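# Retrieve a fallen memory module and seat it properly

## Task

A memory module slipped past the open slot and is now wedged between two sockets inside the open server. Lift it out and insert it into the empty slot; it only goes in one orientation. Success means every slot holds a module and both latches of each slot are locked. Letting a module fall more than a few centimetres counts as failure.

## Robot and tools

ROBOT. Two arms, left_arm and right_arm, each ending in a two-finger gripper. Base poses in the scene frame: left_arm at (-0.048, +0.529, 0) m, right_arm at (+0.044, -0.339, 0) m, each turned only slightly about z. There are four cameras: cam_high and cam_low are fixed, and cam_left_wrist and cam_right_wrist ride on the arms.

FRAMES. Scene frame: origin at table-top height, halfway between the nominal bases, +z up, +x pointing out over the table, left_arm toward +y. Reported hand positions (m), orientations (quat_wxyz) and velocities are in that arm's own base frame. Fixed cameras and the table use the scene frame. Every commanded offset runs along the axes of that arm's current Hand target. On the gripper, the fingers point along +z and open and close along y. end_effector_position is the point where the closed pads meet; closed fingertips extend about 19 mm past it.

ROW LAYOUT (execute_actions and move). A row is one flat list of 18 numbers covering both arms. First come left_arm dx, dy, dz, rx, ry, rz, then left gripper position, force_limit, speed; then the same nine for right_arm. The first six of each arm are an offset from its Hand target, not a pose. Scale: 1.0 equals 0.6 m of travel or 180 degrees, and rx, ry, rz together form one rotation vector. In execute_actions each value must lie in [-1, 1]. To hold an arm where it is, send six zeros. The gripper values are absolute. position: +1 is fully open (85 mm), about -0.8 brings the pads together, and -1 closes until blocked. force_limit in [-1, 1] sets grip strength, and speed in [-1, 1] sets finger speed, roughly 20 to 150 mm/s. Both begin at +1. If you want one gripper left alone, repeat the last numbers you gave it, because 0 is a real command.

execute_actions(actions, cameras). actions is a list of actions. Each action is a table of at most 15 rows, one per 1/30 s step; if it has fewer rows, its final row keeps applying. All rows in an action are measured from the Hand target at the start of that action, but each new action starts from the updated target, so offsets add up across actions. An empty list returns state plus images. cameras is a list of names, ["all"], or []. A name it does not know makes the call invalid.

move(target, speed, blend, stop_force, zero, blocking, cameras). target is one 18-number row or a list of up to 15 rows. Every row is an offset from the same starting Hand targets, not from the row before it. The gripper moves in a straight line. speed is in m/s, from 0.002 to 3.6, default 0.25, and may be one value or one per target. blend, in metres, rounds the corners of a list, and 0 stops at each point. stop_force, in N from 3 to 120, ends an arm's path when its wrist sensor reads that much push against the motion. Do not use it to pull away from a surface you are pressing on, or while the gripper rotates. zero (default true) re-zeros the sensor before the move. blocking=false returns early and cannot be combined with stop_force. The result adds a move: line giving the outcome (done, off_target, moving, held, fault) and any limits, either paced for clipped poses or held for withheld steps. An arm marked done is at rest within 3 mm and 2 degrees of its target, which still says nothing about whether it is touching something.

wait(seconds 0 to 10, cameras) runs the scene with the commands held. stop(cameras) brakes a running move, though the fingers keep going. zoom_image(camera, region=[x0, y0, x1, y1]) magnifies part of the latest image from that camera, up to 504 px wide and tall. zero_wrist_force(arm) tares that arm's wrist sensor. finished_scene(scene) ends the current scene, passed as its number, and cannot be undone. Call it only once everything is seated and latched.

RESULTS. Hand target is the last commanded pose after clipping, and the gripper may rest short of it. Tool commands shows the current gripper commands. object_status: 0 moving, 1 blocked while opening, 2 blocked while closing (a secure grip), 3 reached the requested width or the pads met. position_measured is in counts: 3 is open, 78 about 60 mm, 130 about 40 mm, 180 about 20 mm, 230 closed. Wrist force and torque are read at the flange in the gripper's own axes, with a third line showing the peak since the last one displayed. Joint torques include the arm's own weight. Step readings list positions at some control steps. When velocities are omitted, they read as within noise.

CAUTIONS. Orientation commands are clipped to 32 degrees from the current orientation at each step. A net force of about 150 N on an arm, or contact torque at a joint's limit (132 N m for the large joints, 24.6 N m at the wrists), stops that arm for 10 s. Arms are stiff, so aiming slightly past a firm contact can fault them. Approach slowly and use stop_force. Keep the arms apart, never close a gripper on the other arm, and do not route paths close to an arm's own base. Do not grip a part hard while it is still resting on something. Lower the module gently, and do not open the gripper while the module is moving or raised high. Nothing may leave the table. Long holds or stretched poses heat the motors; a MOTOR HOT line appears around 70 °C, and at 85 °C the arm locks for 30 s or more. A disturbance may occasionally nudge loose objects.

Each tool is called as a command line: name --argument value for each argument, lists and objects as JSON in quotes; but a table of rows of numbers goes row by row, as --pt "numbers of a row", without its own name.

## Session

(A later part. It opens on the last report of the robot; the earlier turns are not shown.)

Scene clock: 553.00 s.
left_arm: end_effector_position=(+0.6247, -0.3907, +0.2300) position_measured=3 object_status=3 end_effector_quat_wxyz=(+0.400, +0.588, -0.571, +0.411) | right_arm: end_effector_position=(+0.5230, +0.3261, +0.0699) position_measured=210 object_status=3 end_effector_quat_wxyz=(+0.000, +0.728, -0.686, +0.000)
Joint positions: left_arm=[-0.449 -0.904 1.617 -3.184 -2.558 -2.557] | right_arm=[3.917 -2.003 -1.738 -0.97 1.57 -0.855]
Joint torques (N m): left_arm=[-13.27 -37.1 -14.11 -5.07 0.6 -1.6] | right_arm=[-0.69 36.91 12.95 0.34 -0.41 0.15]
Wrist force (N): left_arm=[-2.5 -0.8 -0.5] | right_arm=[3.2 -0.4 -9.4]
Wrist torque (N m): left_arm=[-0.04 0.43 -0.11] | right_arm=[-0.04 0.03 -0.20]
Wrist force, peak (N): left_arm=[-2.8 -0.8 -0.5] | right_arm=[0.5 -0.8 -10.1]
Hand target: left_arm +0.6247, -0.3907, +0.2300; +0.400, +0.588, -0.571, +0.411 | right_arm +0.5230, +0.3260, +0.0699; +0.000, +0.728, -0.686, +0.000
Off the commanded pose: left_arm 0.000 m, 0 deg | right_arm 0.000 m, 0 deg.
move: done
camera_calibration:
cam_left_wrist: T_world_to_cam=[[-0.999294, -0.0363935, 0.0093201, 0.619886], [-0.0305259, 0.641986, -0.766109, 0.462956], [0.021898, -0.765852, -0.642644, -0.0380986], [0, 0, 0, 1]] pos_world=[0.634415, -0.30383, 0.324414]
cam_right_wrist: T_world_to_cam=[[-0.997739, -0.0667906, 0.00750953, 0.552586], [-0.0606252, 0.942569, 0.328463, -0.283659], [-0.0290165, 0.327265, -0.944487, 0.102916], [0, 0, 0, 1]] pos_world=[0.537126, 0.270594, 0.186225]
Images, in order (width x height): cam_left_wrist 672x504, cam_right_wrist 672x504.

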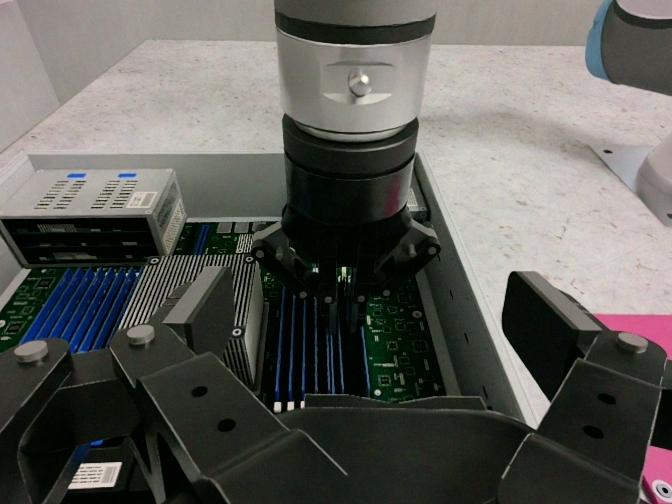

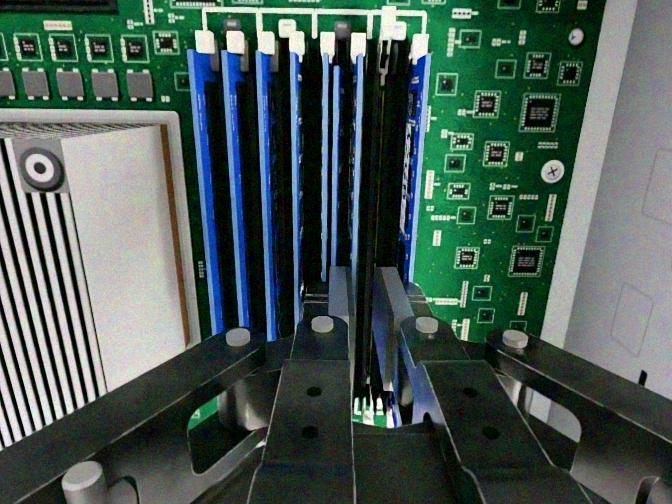

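move --target '[0,0,0,0,0,0,1,1,1, -0.0133,0,0,0,0,0,-0.64,1,-0.5]' --speed 0.02 --cameras '["cam_right_wrist"]'

zoom_image --camera "cam_right_wrist" --region '[270, 0, 430, 160]'

Scene clock: 567.60 s.
left_arm: end_effector_position=(+0.6247, -0.3907, +0.2300) position_measured=3 object_status=3 end_effector_quat_wxyz=(+0.400, +0.588, -0.571, +0.411) | right_arm: end_effector_position=(+0.5225, +0.3341, +0.0699) position_measured=210 object_status=3 end_effector_quat_wxyz=(+0.000, +0.728, -0.686, +0.000)
Joint positions: left_arm=[-0.449 -0.904 1.617 -3.184 -2.558 -2.557] | right_arm=[3.927 -2.011 -1.726 -0.974 1.57 -0.845]
Joint torques (N m): left_arm=[-13.53 -37.2 -14.75 -5.03 0.69 -1.45] | right_arm=[-1.13 37.1 12.2 0.52 1.31 0.09]
Wrist force (N): left_arm=[-2.6 -0.6 -0.5] | right_arm=[3.0 -0.5 -9.6]
Wrist torque (N m): left_arm=[-0.01 0.44 -0.11] | right_arm=[-0.05 0.05 -0.20]
Wrist force, peak (N): left_arm=[-2.7 -1.1 -0.4] | right_arm=[2.7 -0.7 -9.8]
Hand target: left_arm +0.6247, -0.3907, +0.2300; +0.400, +0.588, -0.571, +0.411 | right_arm +0.5225, +0.3339, +0.0699; +0.000, +0.728, -0.686, +0.000
Off the commanded pose: left_arm 0.000 m, 0 deg | right_arm 0.000 m, 0 deg.
move: done
camera_calibration:
cam_right_wrist: T_world_to_cam=[[-0.997739, -0.06679, 0.00750972, 0.552721], [-0.0606246, 0.942569, 0.328463, -0.291224], [-0.0290165, 0.327265, -0.944487, 0.100286], [0, 0, 0, 1]] pos_world=[0.536726, 0.278594, 0.186225]
Images, in order (width x height): cam_right_wrist 672x504.

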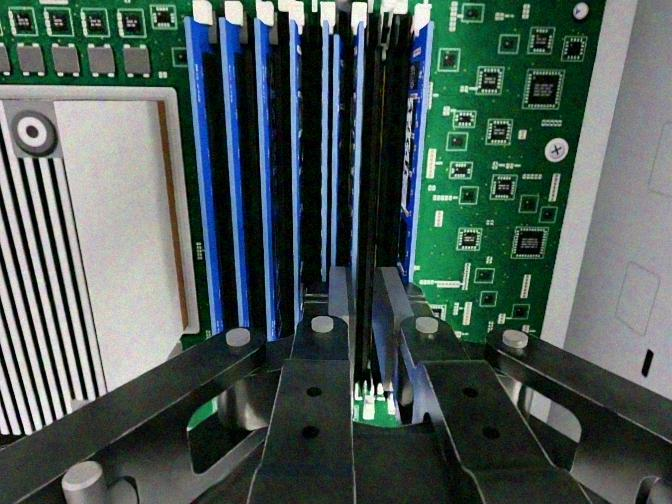

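Scaled by 3.150 from the camera's 672x504 image, which has a finer 960x720 frame.

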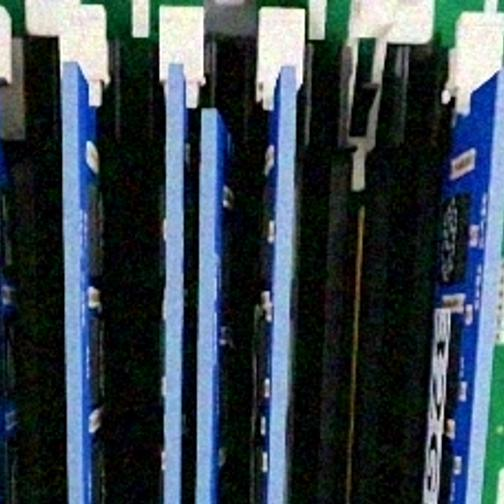

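move --target '[0,0,0,0,0,0,1,1,1, 0.03,0,0,0,0,0,-0.64,1,-0.5]' --speed 0.02 --cameras '["cam_right_wrist"]'

zoom_image --camera "cam_right_wrist" --region '[270, 20, 430, 180]'

Scene clock: 575.73 s.
left_arm: end_effector_position=(+0.6247, -0.3907, +0.2300) position_measured=3 object_status=3 end_effector_quat_wxyz=(+0.400, +0.588, -0.571, +0.411) | right_arm: end_effector_position=(+0.5236, +0.3158, +0.0699) position_measured=210 object_status=3 end_effector_quat_wxyz=(+0.000, +0.728, -0.686, +0.000)
Joint positions: left_arm=[-0.449 -0.904 1.617 -3.184 -2.558 -2.557] | right_arm=[3.904 -1.994 -1.754 -0.964 1.57 -0.868]
Joint torques (N m): left_arm=[-13.09 -36.68 -14.2 -5.06 0.65 -1.55] | right_arm=[5.33 28.28 19.64 3.35 -1.25 -0.12]
Wrist force (N): left_arm=[-2.4 -0.8 -0.4] | right_arm=[-1.8 -0.5 -7.2]
Wrist torque (N m): left_arm=[-0.04 0.39 -0.11] | right_arm=[-0.05 -0.03 -0.10]
Wrist force, peak (N): left_arm=[-2.8 -1.0 -0.5] | right_arm=[3.1 -0.6 -9.5]
Hand target: left_arm +0.6247, -0.3907, +0.2300; +0.400, +0.588, -0.571, +0.411 | right_arm +0.5236, +0.3160, +0.0699; +0.000, +0.728, -0.686, +0.000
Off the commanded pose: left_arm 0.000 m, 0 deg | right_arm 0.000 m, 0 deg.
move: done
camera_calibration:
cam_right_wrist: T_world_to_cam=[[-0.997732, -0.0668912, 0.007474, 0.552625], [-0.0607318, 0.942562, 0.328464, -0.273849], [-0.0290161, 0.327265, -0.944487, 0.106307], [0, 0, 0, 1]] pos_world=[0.537825, 0.260295, 0.186225]
Images, in order (width x height): cam_right_wrist 672x504.

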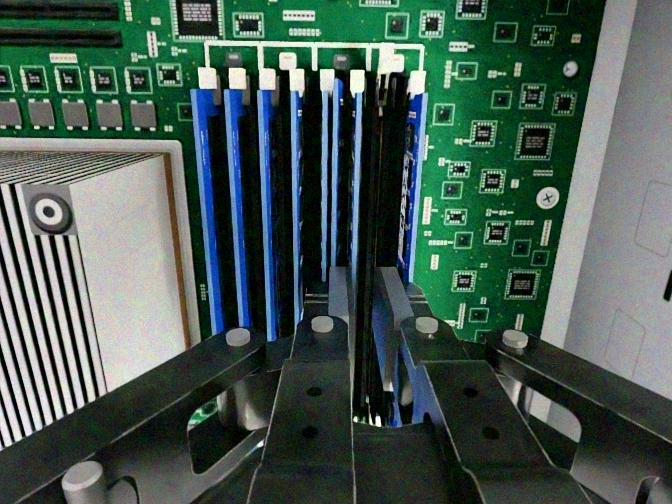

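Scaled by 3.150 from the camera's 672x504 image, which has a finer 960x720 frame.

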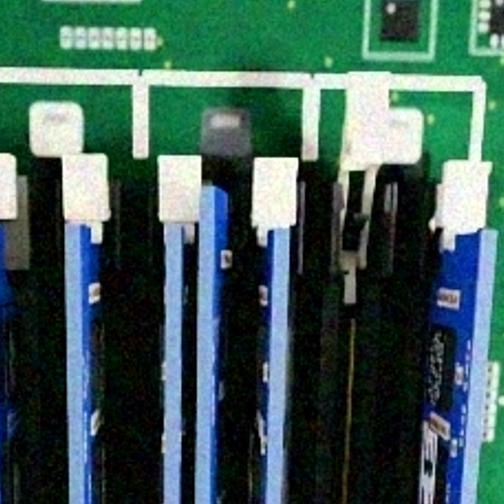

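move --target '[0,0,0,0,0,0,1,1,1, 0.0333,0,0.0008,0,0,0,-0.64,1,-0.5]' --speed 0.02 --cameras '["cam_right_wrist"]'

zoom_image --camera "cam_right_wrist" --region '[270, 60, 430, 220]'

Scene clock: 624.63 s.
left_arm: end_effector_position=(+0.6247, -0.3907, +0.2300) position_measured=3 object_status=3 end_effector_quat_wxyz=(+0.400, +0.588, -0.571, +0.411) | right_arm: end_effector_position=(+0.5248, +0.2959, +0.0695) position_measured=210 object_status=3 end_effector_quat_wxyz=(+0.000, +0.728, -0.686, +0.000)
Joint positions: left_arm=[-0.449 -0.904 1.617 -3.184 -2.558 -2.557] | right_arm=[3.878 -1.976 -1.782 -0.954 1.57 -0.894]
Joint torques (N m): left_arm=[-13.1 -36.97 -14.49 -4.97 0.68 -1.47] | right_arm=[1.02 15.62 9.31 -0.19 0.21 0.32]
Wrist force (N): left_arm=[-2.4 -0.7 -0.2] | right_arm=[-7.8 -0.2 -26.2]
Wrist torque (N m): left_arm=[-0.01 0.40 -0.12] | right_arm=[0.18 -0.14 -0.13]
Wrist force, peak (N): left_arm=[-2.7 -0.9 -0.7] | right_arm=[-7.8 -0.2 -26.2]
Hand target: left_arm +0.6247, -0.3907, +0.2300; +0.400, +0.588, -0.571, +0.411 | right_arm +0.5248, +0.2960, +0.0694; +0.000, +0.728, -0.686, +0.000
Off the commanded pose: left_arm 0.000 m, 0 deg | right_arm 0.000 m, 0 deg.
move: done
camera_calibration:
cam_right_wrist: T_world_to_cam=[[-0.997732, -0.066889, 0.0074677, 0.552496], [-0.0607291, 0.942531, 0.328553, -0.254865], [-0.0290151, 0.327354, -0.944456, 0.112355], [0, 0, 0, 1]] pos_world=[0.539025, 0.240394, 0.185725]
Images, in order (width x height): cam_right_wrist 672x504.

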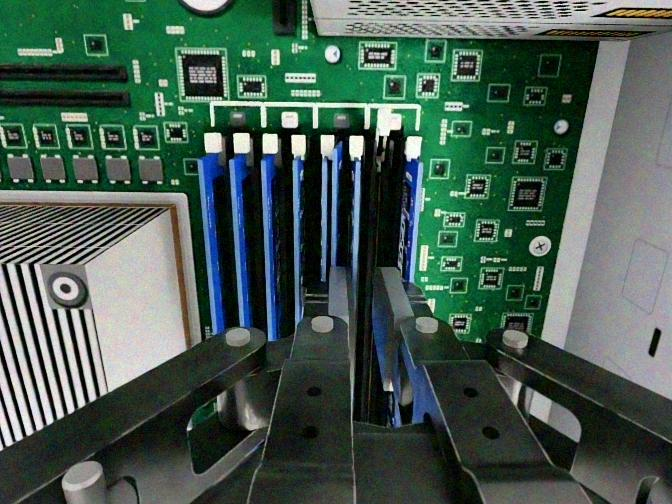

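Scaled by 3.150 from the camera's 672x504 image, which has a finer 960x720 frame.

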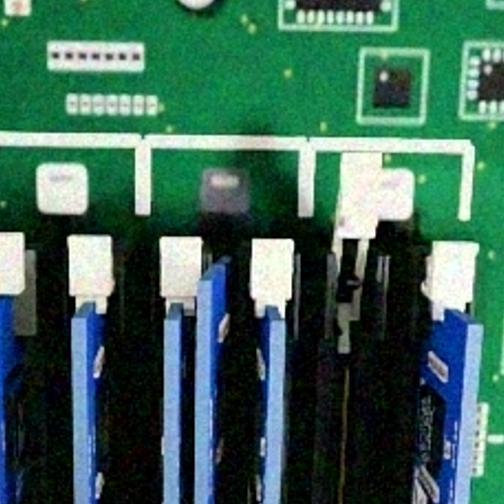

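move --pt "0 0 0 0 0 0 1 1 1 0 0 -0.05 0 0 0 -0.64 1 -0.5" --pt "0 0 0 0 0 0 1 1 1 0.0758 -0.012 -0.035 0 -0.144 0 -0.64 1 -0.5" --speed 0.1

move --target '[0,0,0,0,0,0,1,1,1, 0,0,0,0,0,0,0.3,1,0]' --cameras '["cam_right_wrist","cam_left_wrist"]'

zoom_image --camera "cam_right_wrist" --region '[260, 120, 440, 300]'

Scene clock: 694.13 s.
left_arm: end_effector_position=(+0.6247, -0.3907, +0.2300) position_measured=3 object_status=3 end_effector_quat_wxyz=(+0.400, +0.588, -0.571, +0.411) | right_arm: end_effector_position=(+0.5347, +0.2510, +0.0903) position_measured=210 object_status=3 end_effector_quat_wxyz=(-0.154, +0.710, -0.668, -0.163)
Joint positions: left_arm=[-0.449 -0.904 1.617 -3.184 -2.558 -2.557] | right_arm=[3.634 -1.932 -1.93 -0.649 1.978 -1.097]
Joint torques (N m): left_arm=[-13.2 -36.78 -14.03 -5.02 0.65 -1.44] | right_arm=[3.68 39.42 24.39 1.04 0.46 2.08]
Wrist force (N): left_arm=[-2.5 -0.8 -0.5] | right_arm=[0.4 -0.7 0.1]
Wrist torque (N m): left_arm=[-0.04 0.42 -0.11] | right_arm=[-0.20 -0.02 -0.15]
Wrist force, peak (N): left_arm=[-2.8 -1.0 -0.5] | right_arm=[-2.4 0.7 -31.1]
Hand target: left_arm +0.6247, -0.3907, +0.2300; +0.400, +0.588, -0.571, +0.411 | right_arm +0.5347, +0.2511, +0.0904; -0.154, +0.710, -0.668, -0.163
Off the commanded pose: left_arm 0.000 m, 0 deg | right_arm 0.000 m, 0 deg.
move: done

Scene clock: 694.97 s.
left_arm: end_effector_position=(+0.6247, -0.3907, +0.2300) position_measured=3 object_status=3 end_effector_quat_wxyz=(+0.400, +0.588, -0.571, +0.411) | right_arm: end_effector_position=(+0.5347, +0.2511, +0.0904) position_measured=91 object_status=0 end_effector_quat_wxyz=(-0.154, +0.710, -0.668, -0.163)
Joint positions: left_arm=[-0.449 -0.904 1.617 -3.184 -2.558 -2.557] | right_arm=[3.634 -1.932 -1.93 -0.649 1.979 -1.097]
Joint torques (N m): left_arm=[-13.32 -37.16 -14.62 -5.03 0.69 -1.44] | right_arm=[7.46 40.08 24.61 1.34 2.71 1.96]
Wrist force (N): left_arm=[-2.6 -0.8 -0.2] | right_arm=[0.3 -0.8 0.3]
Wrist torque (N m): left_arm=[-0.03 0.44 -0.11] | right_arm=[-0.22 0.00 -0.16]
Wrist force, peak (N): left_arm=[-2.7 -1.1 -0.4] | right_arm=[0.5 -0.9 0.3]
Hand target: left_arm +0.6247, -0.3907, +0.2300; +0.400, +0.588, -0.571, +0.411 | right_arm +0.5347, +0.2511, +0.0904; -0.154, +0.710, -0.668, -0.163
Off the commanded pose: left_arm 0.000 m, 0 deg | right_arm 0.000 m, 0 deg.
move: done
camera_calibration:
cam_left_wrist: T_world_to_cam=[[-0.999294, -0.0363935, 0.0093201, 0.619886], [-0.0305259, 0.641986, -0.766109, 0.462956], [0.021898, -0.765852, -0.642644, -0.0380986], [0, 0, 0, 1]] pos_world=[0.634415, -0.30383, 0.324414]
cam_right_wrist: T_world_to_cam=[[-0.99755, -0.0698668, 0.00367691, 0.56015], [-0.0467252, 0.70441, 0.708254, -0.200929], [-0.0520735, 0.706347, -0.705948, 0.0427673], [0, 0, 0, 1]] pos_world=[0.551616, 0.150464, 0.170441]
Images, in order (width x height): cam_left_wrist 672x504, cam_right_wrist 672x504.

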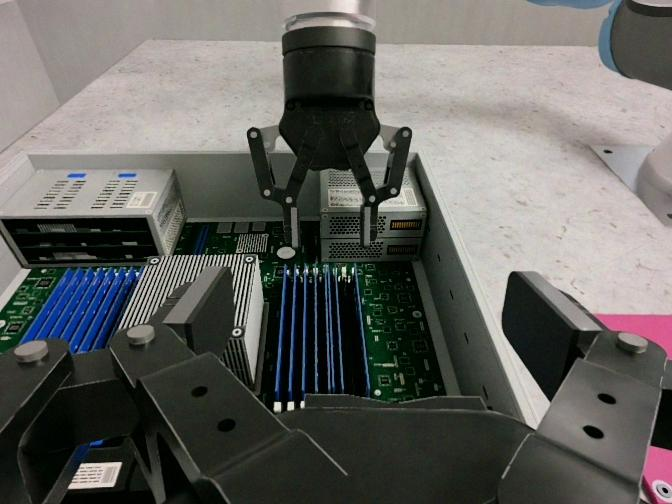

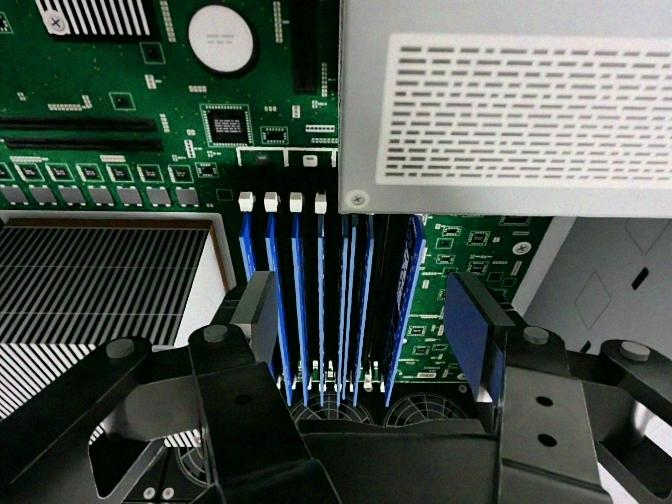

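Scaled by 2.800 from the camera's 672x504 image, which has a finer 960x720 frame.

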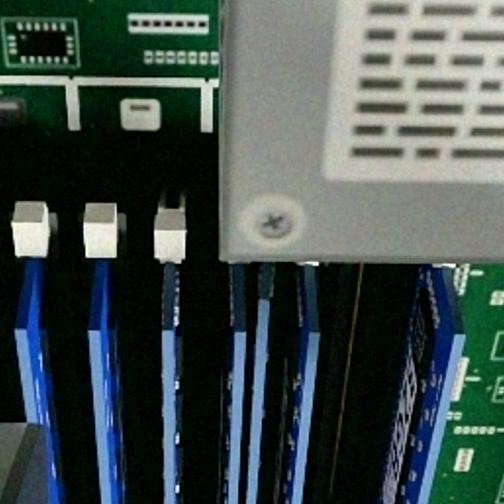

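move --target '[0,0,0,0,0,0,1,1,1, 0.0128,0,-0.0155,0,0.144,0,0.3,1,0]' --speed 0.1

move --target '[0,0,0,0,0,0,1,1,1, 0,0,0.0167,0,0,0,-0.64,1,-0.5]' --speed 0.1 --cameras '["cam_right_wrist","cam_left_wrist"]'

zoom_image --camera "cam_right_wrist" --region '[270, 160, 410, 300]'

zoom_image --camera "cam_left_wrist" --region '[280, 200, 400, 320]'

Scene clock: 733.10 s.
left_arm: end_effector_position=(+0.6247, -0.3907, +0.2300) position_measured=3 object_status=3 end_effector_quat_wxyz=(+0.400, +0.588, -0.571, +0.411) | right_arm: end_effector_position=(+0.5353, +0.2402, +0.0954) position_measured=91 object_status=3 end_effector_quat_wxyz=(+0.000, +0.728, -0.686, +0.000)
Joint positions: left_arm=[-0.449 -0.904 1.617 -3.184 -2.558 -2.557] | right_arm=[3.793 -1.909 -1.801 -1.002 1.57 -0.98]
Joint torques (N m): left_arm=[-12.79 -37.06 -14.24 -5.08 0.61 -1.27] | right_arm=[-6.25 40.89 12.8 5.22 1.78 -2.1]
Wrist force (N): left_arm=[-2.4 -0.7 -0.4] | right_arm=[0.3 -0.7 -0.1]
Wrist torque (N m): left_arm=[-0.02 0.42 -0.11] | right_arm=[-0.22 0.01 -0.10]
Wrist force, peak (N): left_arm=[-2.8 -1.1 -0.4] | right_arm=[0.7 -1.2 -0.1]
Hand target: left_arm +0.6247, -0.3907, +0.2300; +0.400, +0.588, -0.571, +0.411 | right_arm +0.5353, +0.2401, +0.0955; +0.000, +0.728, -0.686, +0.000
Off the commanded pose: left_arm 0.000 m, 0 deg | right_arm 0.000 m, 0 deg.
move: done

Scene clock: 734.23 s.
left_arm: end_effector_position=(+0.6247, -0.3907, +0.2300) position_measured=3 object_status=3 end_effector_quat_wxyz=(+0.400, +0.588, -0.571, +0.411) | right_arm: end_effector_position=(+0.5353, +0.2401, +0.0854) position_measured=210 object_status=0 end_effector_quat_wxyz=(+0.000, +0.728, -0.686, +0.000)
Joint positions: left_arm=[-0.449 -0.904 1.617 -3.184 -2.558 -2.557] | right_arm=[3.793 -1.922 -1.813 -0.977 1.57 -0.98]
Joint torques (N m): left_arm=[-12.89 -37.11 -14.22 -5 0.68 -1.26] | right_arm=[-5.03 42.04 26.56 0.35 -1.55 -2.2]
Wrist force (N): left_arm=[-2.5 -1.0 -0.4] | right_arm=[0.0 -0.5 -0.1]
Wrist torque (N m): left_arm=[-0.07 0.42 -0.11] | right_arm=[-0.16 0.06 -0.08]
Wrist force, peak (N): left_arm=[-2.8 -0.6 -0.5] | right_arm=[0.1 -0.9 -0.6]
Hand target: left_arm +0.6247, -0.3907, +0.2300; +0.400, +0.588, -0.571, +0.411 | right_arm +0.5353, +0.2401, +0.0854; +0.000, +0.728, -0.686, +0.000
Off the commanded pose: left_arm 0.000 m, 0 deg | right_arm 0.000 m, 0 deg.
move: done
camera_calibration:
cam_left_wrist: T_world_to_cam=[[-0.999294, -0.0363935, 0.0093201, 0.619886], [-0.0305259, 0.641986, -0.766109, 0.462956], [0.021898, -0.765852, -0.642644, -0.0380986], [0, 0, 0, 1]] pos_world=[0.634415, -0.30383, 0.324414]
cam_right_wrist: T_world_to_cam=[[-0.997739, -0.06679, 0.00750972, 0.559098], [-0.0606246, 0.942569, 0.328463, -0.206937], [-0.0290165, 0.327265, -0.944487, 0.14606], [0, 0, 0, 1]] pos_world=[0.549526, 0.184594, 0.201725]
Images, in order (width x height): cam_left_wrist 672x504, cam_right_wrist 672x504.

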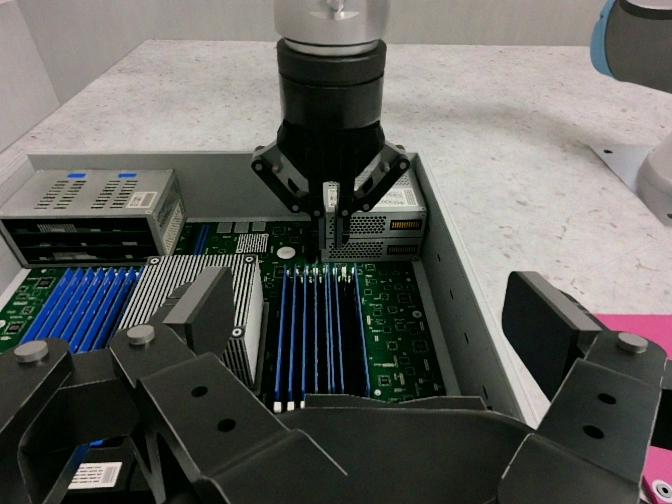

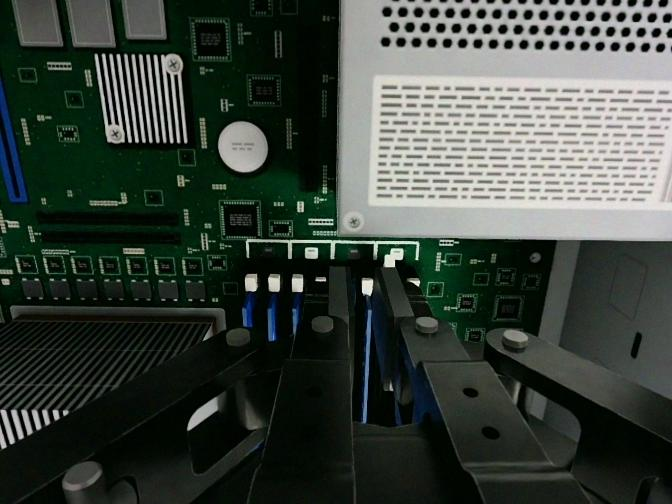

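Scaled by 3.600 from the camera's 672x504 image, which has a finer 960x720 frame.

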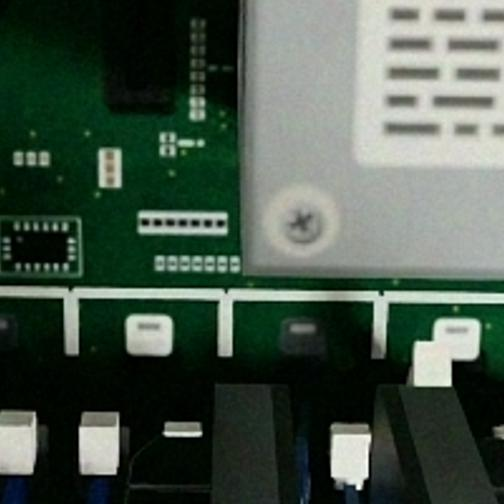

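Scaled by 4.200 from the camera's 672x504 image, which has a finer 960x720 frame.

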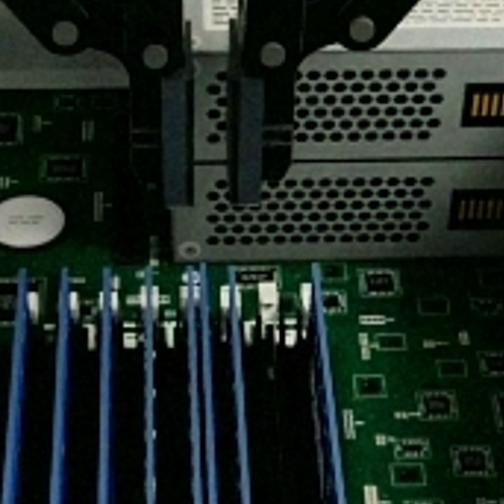

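move --target '[0,0,0,0,0,0,1,1,1, -0.0032,-0.0033,0.02,0,0,0,-0.64,1,-0.5]' --speed 0.03 --stop_force 5 --cameras '["cam_right_wrist","cam_left_wrist"]'

zoom_image --camera "cam_right_wrist" --region '[290, 200, 410, 320]'

zoom_image --camera "cam_left_wrist" --region '[300, 220, 370, 290]'

Scene clock: 750.43 s.
left_arm: end_effector_position=(+0.6247, -0.3907, +0.2300) position_measured=3 object_status=3 end_effector_quat_wxyz=(+0.400, +0.588, -0.571, +0.411) | right_arm: end_effector_position=(+0.5372, +0.2421, +0.0734) position_measured=210 object_status=3 end_effector_quat_wxyz=(+0.000, +0.728, -0.686, +0.000)
Joint positions: left_arm=[-0.449 -0.904 1.617 -3.184 -2.558 -2.557] | right_arm=[3.793 -1.944 -1.818 -0.95 1.57 -0.979]
Joint torques (N m): left_arm=[-12.58 -36.75 -14.36 -5.1 0.67 -1.28] | right_arm=[5.48 41.41 25.08 0.33 -1.68 0.62]
Wrist force (N): left_arm=[-2.4 -0.7 -0.4] | right_arm=[0.3 -0.6 0.0]
Wrist torque (N m): left_arm=[-0.02 0.40 -0.12] | right_arm=[-0.14 -0.02 -0.17]
Wrist force, peak (N): left_arm=[-2.8 -0.8 -0.5] | right_arm=[0.0 -0.9 -0.3]
Hand target: left_arm +0.6247, -0.3907, +0.2300; +0.400, +0.588, -0.571, +0.411 | right_arm +0.5372, +0.2421, +0.0734; +0.000, +0.728, -0.686, +0.000
Off the commanded pose: left_arm 0.000 m, 0 deg | right_arm 0.000 m, 0 deg.
move: done
camera_calibration:
cam_left_wrist: T_world_to_cam=[[-0.999294, -0.0363935, 0.0093201, 0.619886], [-0.0305259, 0.641986, -0.766109, 0.462956], [0.021898, -0.765852, -0.642644, -0.0380986], [0, 0, 0, 1]] pos_world=[0.634415, -0.30383, 0.324414]
cam_right_wrist: T_world_to_cam=[[-0.997739, -0.06679, 0.00750972, 0.561224], [-0.0606246, 0.942569, 0.328463, -0.20486], [-0.0290165, 0.327265, -0.944487, 0.134094], [0, 0, 0, 1]] pos_world=[0.551426, 0.186694, 0.189725]
Images, in order (width x height): cam_left_wrist 672x504, cam_right_wrist 672x504.

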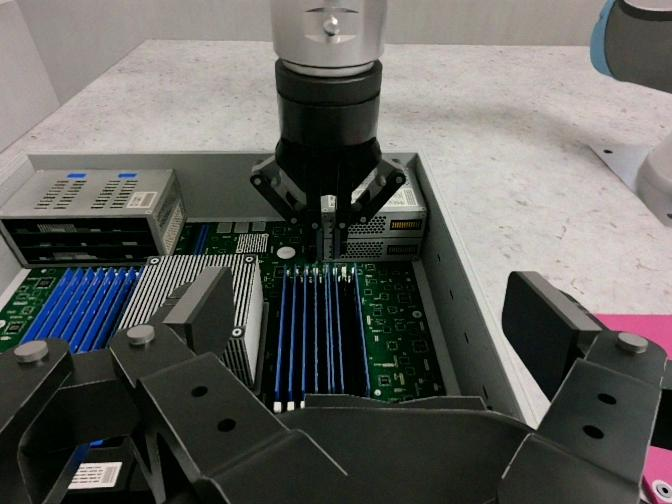

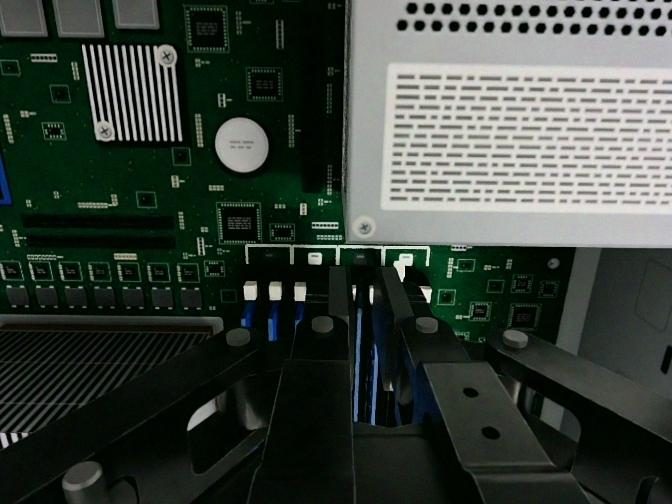

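Scaled by 4.200 from the camera's 672x504 image, which has a finer 960x720 frame.

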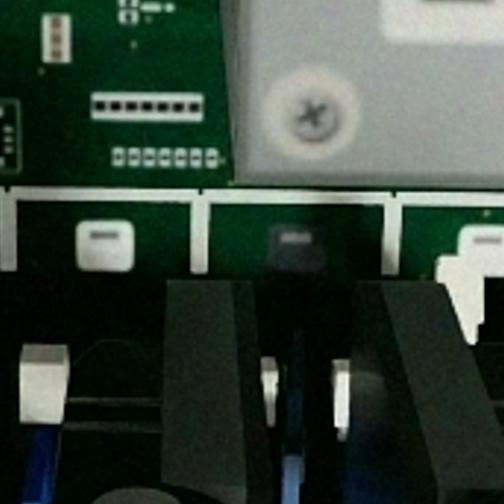

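Scaled by 7.200 from the camera's 672x504 image, which has a finer 960x720 frame.

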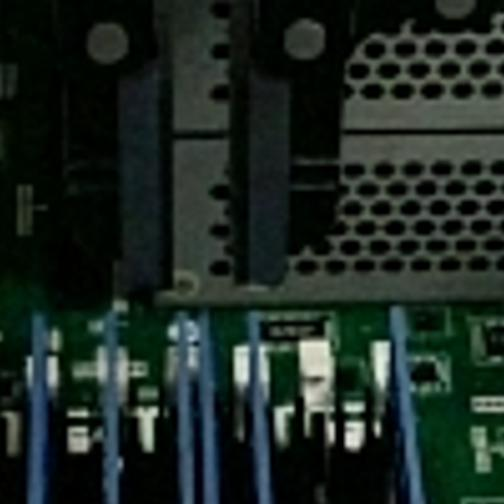

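move --pt "0 0 0 0 0 0 1 1 1 -0.0037 0 0 0 0 0 -0.64 1 -0.5" --pt "0 0 0 0 0 0 1 1 1 -0.0037 0 0.0135 0 0 0 -0.64 1 -0.5" --speed 0.01 --stop_force 4 --cameras '["cam_right_wrist","cam_left_wrist"]'

zoom_image --camera "cam_right_wrist" --region '[290, 200, 410, 320]'

zoom_image --camera "cam_left_wrist" --region '[300, 220, 370, 290]'

Scene clock: 767.23 s.
left_arm: end_effector_position=(+0.6247, -0.3907, +0.2300) position_measured=3 object_status=3 end_effector_quat_wxyz=(+0.400, +0.588, -0.571, +0.411) | right_arm: end_effector_position=(+0.5371, +0.2444, +0.0714) position_measured=210 object_status=3 end_effector_quat_wxyz=(+0.000, +0.728, -0.686, +0.000)
Joint positions: left_arm=[-0.449 -0.904 1.617 -3.184 -2.558 -2.557] | right_arm=[3.797 -1.948 -1.818 -0.946 1.57 -0.976]
Joint torques (N m): left_arm=[-12.37 -37.14 -14.43 -5.01 0.63 -1.31] | right_arm=[5.57 41.18 25.49 0.62 2.65 -0.49]
Wrist force (N): left_arm=[-2.4 -0.6 -0.3] | right_arm=[3.7 -0.4 -1.7]
Wrist torque (N m): left_arm=[-0.01 0.40 -0.12] | right_arm=[-0.11 0.02 -0.19]
Wrist force, peak (N): left_arm=[-2.8 -1.0 -0.4] | right_arm=[4.9 -0.4 -8.3]
Hand target: left_arm +0.6247, -0.3907, +0.2300; +0.400, +0.588, -0.571, +0.411 | right_arm +0.5371, +0.2444, +0.0714; +0.000, +0.728, -0.686, +0.000 (not the last commanded pose)
Off the commanded pose: left_arm 0.000 m, 0 deg | right_arm 0.006 m, 0 deg.
move: contact (right_arm); path passed 1 of 2 targets
camera_calibration:
cam_left_wrist: T_world_to_cam=[[-0.999294, -0.0363935, 0.0093201, 0.619886], [-0.0305259, 0.641986, -0.766109, 0.462956], [0.021898, -0.765852, -0.642644, -0.0380986], [0, 0, 0, 1]] pos_world=[0.634415, -0.30383, 0.324414]
cam_right_wrist: T_world_to_cam=[[-0.997741, -0.066762, 0.00740677, 0.561308], [-0.0606293, 0.94254, 0.328547, -0.206385], [-0.0289156, 0.327355, -0.944459, 0.131372], [0, 0, 0, 1]] pos_world=[0.551326, 0.188994, 0.187725]
Images, in order (width x height): cam_left_wrist 672x504, cam_right_wrist 672x504.

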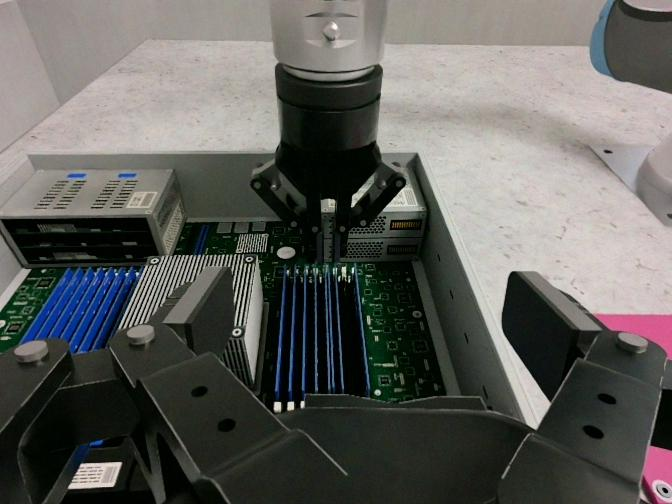

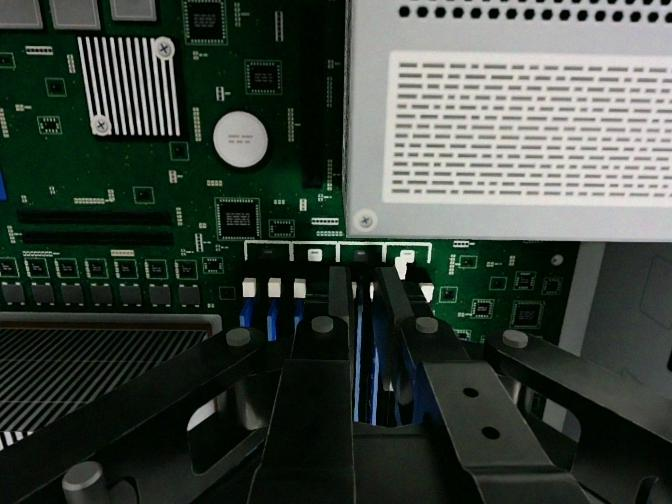

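Scaled by 4.200 from the camera's 672x504 image, which has a finer 960x720 frame.

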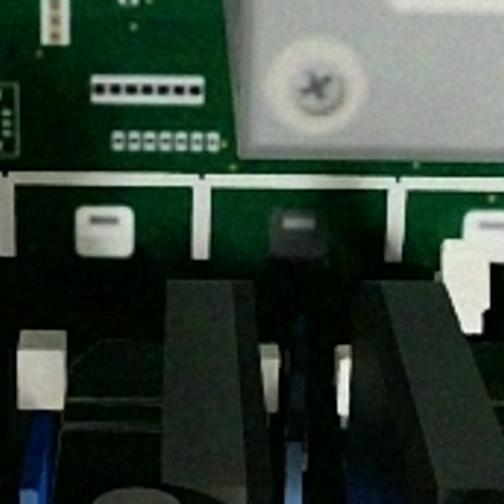

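Scaled by 7.200 from the camera's 672x504 image, which has a finer 960x720 frame.

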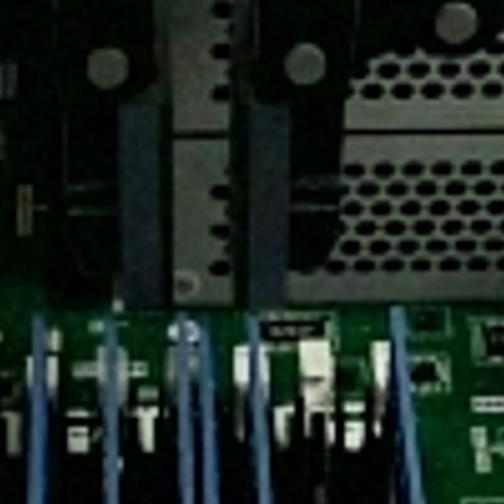

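move --pt "0 0 0 0 0 0 1 1 1 0 0 -0.004 0 0 0 -0.64 1 -0.5" --pt "0 0 0 0 0 0 1 1 1 0.0017 0 -0.004 0 0 0 -0.64 1 -0.5" --speed 0.02

move --target '[0,0,0,0,0,0,1,1,1, 0,0,0.0155,0,0,0,-0.64,1,-0.5]' --speed 0.01 --stop_force 4 --cameras '["cam_right_wrist","cam_left_wrist"]'

zoom_image --camera "cam_right_wrist" --region '[290, 200, 410, 320]'

zoom_image --camera "cam_left_wrist" --region '[300, 220, 370, 290]'

Scene clock: 777.80 s.
left_arm: end_effector_position=(+0.6247, -0.3907, +0.2300) position_measured=3 object_status=3 end_effector_quat_wxyz=(+0.400, +0.588, -0.571, +0.411) | right_arm: end_effector_position=(+0.5371, +0.2434, +0.0738) position_measured=210 object_status=3 end_effector_quat_wxyz=(+0.000, +0.728, -0.686, +0.000)
Joint positions: left_arm=[-0.449 -0.904 1.617 -3.184 -2.558 -2.557] | right_arm=[3.795 -1.944 -1.816 -0.951 1.57 -0.977]
Joint torques (N m): left_arm=[-12.17 -36.96 -14.29 -5.01 0.62 -1.28] | right_arm=[0.63 37.74 11.46 5.06 -1.41 -1.65]
Wrist force (N): left_arm=[-2.4 -0.9 -0.6] | right_arm=[0.1 -0.3 -0.2]
Wrist torque (N m): left_arm=[-0.06 0.41 -0.12] | right_arm=[-0.09 0.02 -0.04]
Wrist force, peak (N): left_arm=[-2.7 -0.9 -0.5] | right_arm=[4.2 -0.3 -2.0]
Hand target: left_arm +0.6247, -0.3907, +0.2300; +0.400, +0.588, -0.571, +0.411 | right_arm +0.5372, +0.2434, +0.0738; +0.000, +0.728, -0.686, +0.000
Off the commanded pose: left_arm 0.000 m, 0 deg | right_arm 0.000 m, 0 deg.
move: done

Scene clock: 779.17 s.
left_arm: end_effector_position=(+0.6247, -0.3907, +0.2300) position_measured=3 object_status=3 end_effector_quat_wxyz=(+0.400, +0.588, -0.571, +0.411) | right_arm: end_effector_position=(+0.5372, +0.2434, +0.0703) position_measured=210 object_status=3 end_effector_quat_wxyz=(+0.000, +0.728, -0.686, +0.000)
Joint positions: left_arm=[-0.449 -0.904 1.617 -3.184 -2.558 -2.557] | right_arm=[3.795 -1.949 -1.82 -0.942 1.57 -0.977]
Joint torques (N m): left_arm=[-12.32 -37.48 -14.38 -5.01 0.71 -1.14] | right_arm=[5.93 40.08 26.76 0.87 2.34 0.58]
Wrist force (N): left_arm=[-2.6 -0.8 -0.4] | right_arm=[3.7 -0.4 -2.5]
Wrist torque (N m): left_arm=[-0.02 0.43 -0.11] | right_arm=[-0.12 0.00 -0.06]
Wrist force, peak (N): left_arm=[-2.8 -0.9 -0.5] | right_arm=[5.3 -0.3 -8.4]
Hand target: left_arm +0.6247, -0.3907, +0.2300; +0.400, +0.588, -0.571, +0.411 | right_arm +0.5372, +0.2434, +0.0703; +0.000, +0.728, -0.686, +0.000 (not the last commanded pose)
Off the commanded pose: left_arm 0.000 m, 0 deg | right_arm 0.006 m, 0 deg.
move: contact (right_arm)
camera_calibration:
cam_left_wrist: T_world_to_cam=[[-0.999294, -0.0363935, 0.0093201, 0.619886], [-0.0305259, 0.641986, -0.766109, 0.462956], [0.021898, -0.765852, -0.642644, -0.0380986], [0, 0, 0, 1]] pos_world=[0.634415, -0.30383, 0.324414]
cam_right_wrist: T_world_to_cam=[[-0.997739, -0.0668178, 0.00728837, 0.561273], [-0.0607237, 0.942566, 0.328453, -0.204922], [-0.0288163, 0.327267, -0.944492, 0.130661], [0, 0, 0, 1]] pos_world=[0.551325, 0.187894, 0.186625]
Images, in order (width x height): cam_left_wrist 672x504, cam_right_wrist 672x504.

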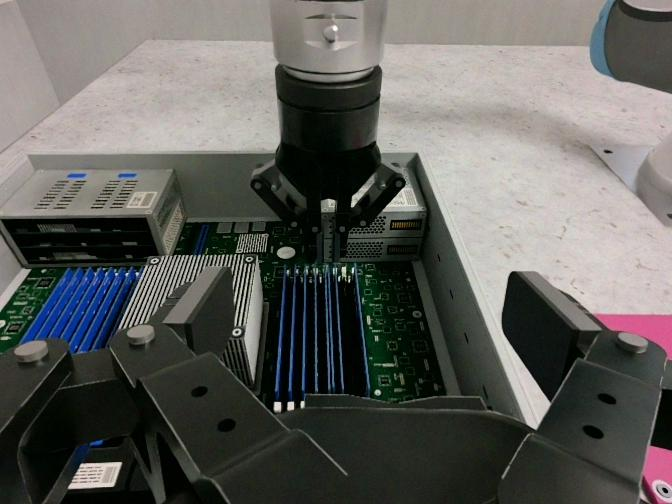

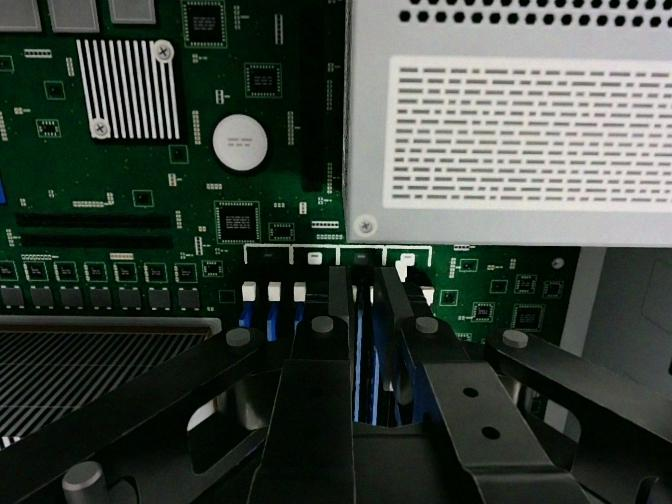

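Scaled by 4.200 from the camera's 672x504 image, which has a finer 960x720 frame.

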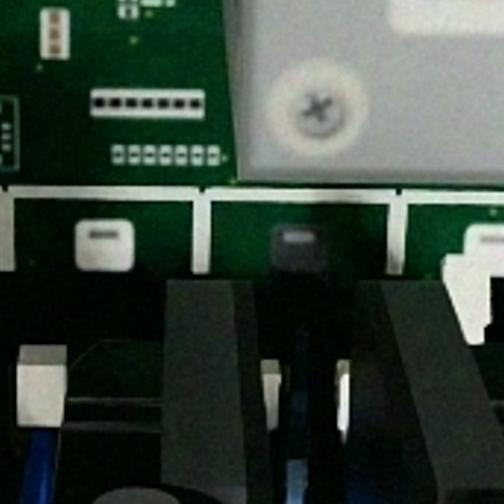

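Scaled by 7.200 from the camera's 672x504 image, which has a finer 960x720 frame.

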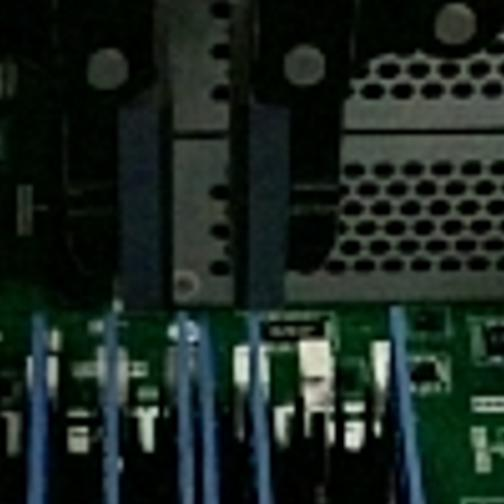

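move --pt "0 0 0 0 0 0 1 1 1 0 0 -0.004 0 0 0 -0.64 1 -0.5" --pt "0 0 0 0 0 0 1 1 1 0.0018 0 -0.004 0 0 0 -0.64 1 -0.5" --speed 0.02

move --target '[0,0,0,0,0,0,1,1,1, 0,0,0.0155,0,0,0,-0.64,1,-0.5]' --speed 0.01 --stop_force 4 --cameras '["cam_right_wrist","cam_left_wrist"]'

zoom_image --camera "cam_right_wrist" --region '[290, 200, 410, 320]'

zoom_image --camera "cam_left_wrist" --region '[300, 220, 370, 290]'

Scene clock: 793.50 s.
left_arm: end_effector_position=(+0.6247, -0.3907, +0.2300) position_measured=3 object_status=3 end_effector_quat_wxyz=(+0.400, +0.588, -0.571, +0.411) | right_arm: end_effector_position=(+0.5372, +0.2423, +0.0728) position_measured=210 object_status=3 end_effector_quat_wxyz=(+0.000, +0.728, -0.686, +0.000)
Joint positions: left_arm=[-0.449 -0.904 1.617 -3.184 -2.558 -2.557] | right_arm=[3.794 -1.945 -1.819 -0.948 1.57 -0.979]
Joint torques (N m): left_arm=[-12.39 -37.14 -14.31 -5.04 0.58 -1.13] | right_arm=[-0.03 37.92 12.07 5.2 -1.39 -1.11]
Wrist force (N): left_arm=[-2.4 -0.9 -0.3] | right_arm=[0.3 -0.3 -0.4]
Wrist torque (N m): left_arm=[-0.05 0.41 -0.11] | right_arm=[-0.10 -0.02 -0.04]
Wrist force, peak (N): left_arm=[-2.7 -0.9 -0.5] | right_arm=[4.3 -0.3 -2.7]
Hand target: left_arm +0.6247, -0.3907, +0.2300; +0.400, +0.588, -0.571, +0.411 | right_arm +0.5372, +0.2423, +0.0727; +0.000, +0.728, -0.686, +0.000
Off the commanded pose: left_arm 0.000 m, 0 deg | right_arm 0.000 m, 0 deg.
move: done

Scene clock: 795.50 s.
left_arm: end_effector_position=(+0.6247, -0.3907, +0.2300) position_measured=3 object_status=3 end_effector_quat_wxyz=(+0.400, +0.588, -0.571, +0.411) | right_arm: end_effector_position=(+0.5372, +0.2423, +0.0634) position_measured=210 object_status=3 end_effector_quat_wxyz=(+0.000, +0.728, -0.686, +0.000)
Joint positions: left_arm=[-0.449 -0.904 1.617 -3.184 -2.558 -2.557] | right_arm=[3.794 -1.958 -1.828 -0.925 1.57 -0.979]
Joint torques (N m): left_arm=[-12.16 -37.25 -14.57 -5.13 0.65 -1.08] | right_arm=[7.93 42.96 25.94 1.45 3.41 1.2]
Wrist force (N): left_arm=[-2.6 -1.0 -0.6] | right_arm=[8.7 -0.4 -0.6]
Wrist torque (N m): left_arm=[-0.06 0.43 -0.11] | right_arm=[-0.11 -0.06 -0.10]
Wrist force, peak (N): left_arm=[-2.8 -0.8 -0.4] | right_arm=[9.5 -0.4 -2.1]
Hand target: left_arm +0.6247, -0.3907, +0.2300; +0.400, +0.588, -0.571, +0.411 | right_arm +0.5372, +0.2423, +0.0634; +0.000, +0.728, -0.686, +0.000
Off the commanded pose: left_arm 0.000 m, 0 deg | right_arm 0.000 m, 0 deg.
move: done
camera_calibration:
cam_left_wrist: T_world_to_cam=[[-0.999294, -0.0363935, 0.0093201, 0.619886], [-0.0305259, 0.641986, -0.766109, 0.462956], [0.021898, -0.765852, -0.642644, -0.0380986], [0, 0, 0, 1]] pos_world=[0.634415, -0.30383, 0.324414]
cam_right_wrist: T_world_to_cam=[[-0.997735, -0.0668559, 0.0073736, 0.56134], [-0.0607289, 0.942533, 0.328547, -0.201621], [-0.0289152, 0.327355, -0.944459, 0.12454], [0, 0, 0, 1]] pos_world=[0.551425, 0.186794, 0.179725]
Images, in order (width x height): cam_left_wrist 672x504, cam_right_wrist 672x504.

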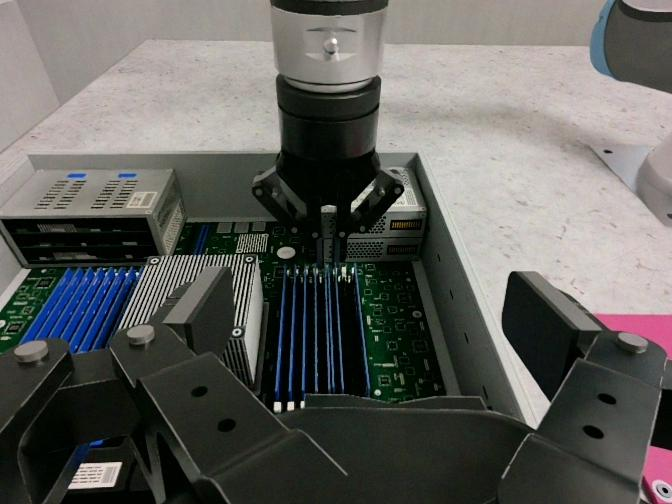

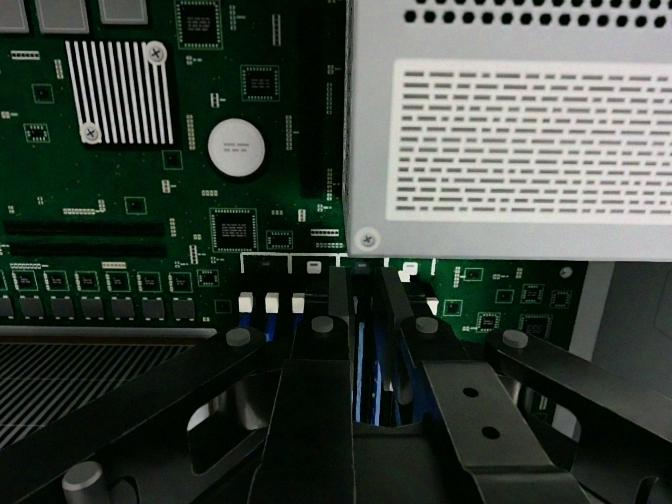

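Scaled by 4.200 from the camera's 672x504 image, which has a finer 960x720 frame.

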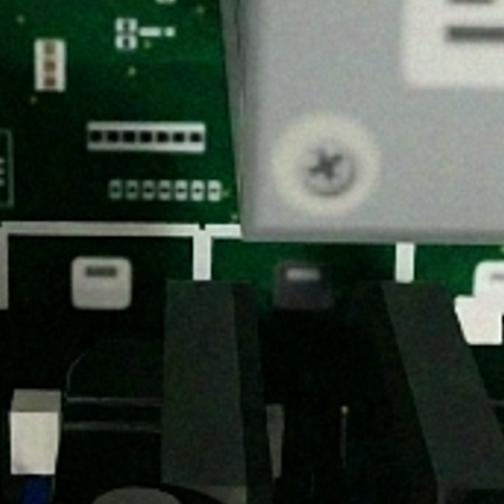

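Scaled by 7.200 from the camera's 672x504 image, which has a finer 960x720 frame.

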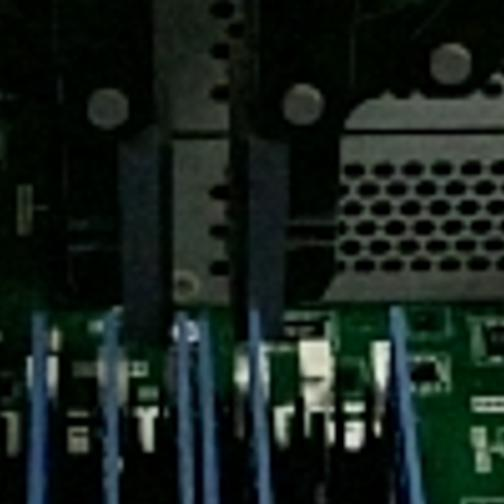

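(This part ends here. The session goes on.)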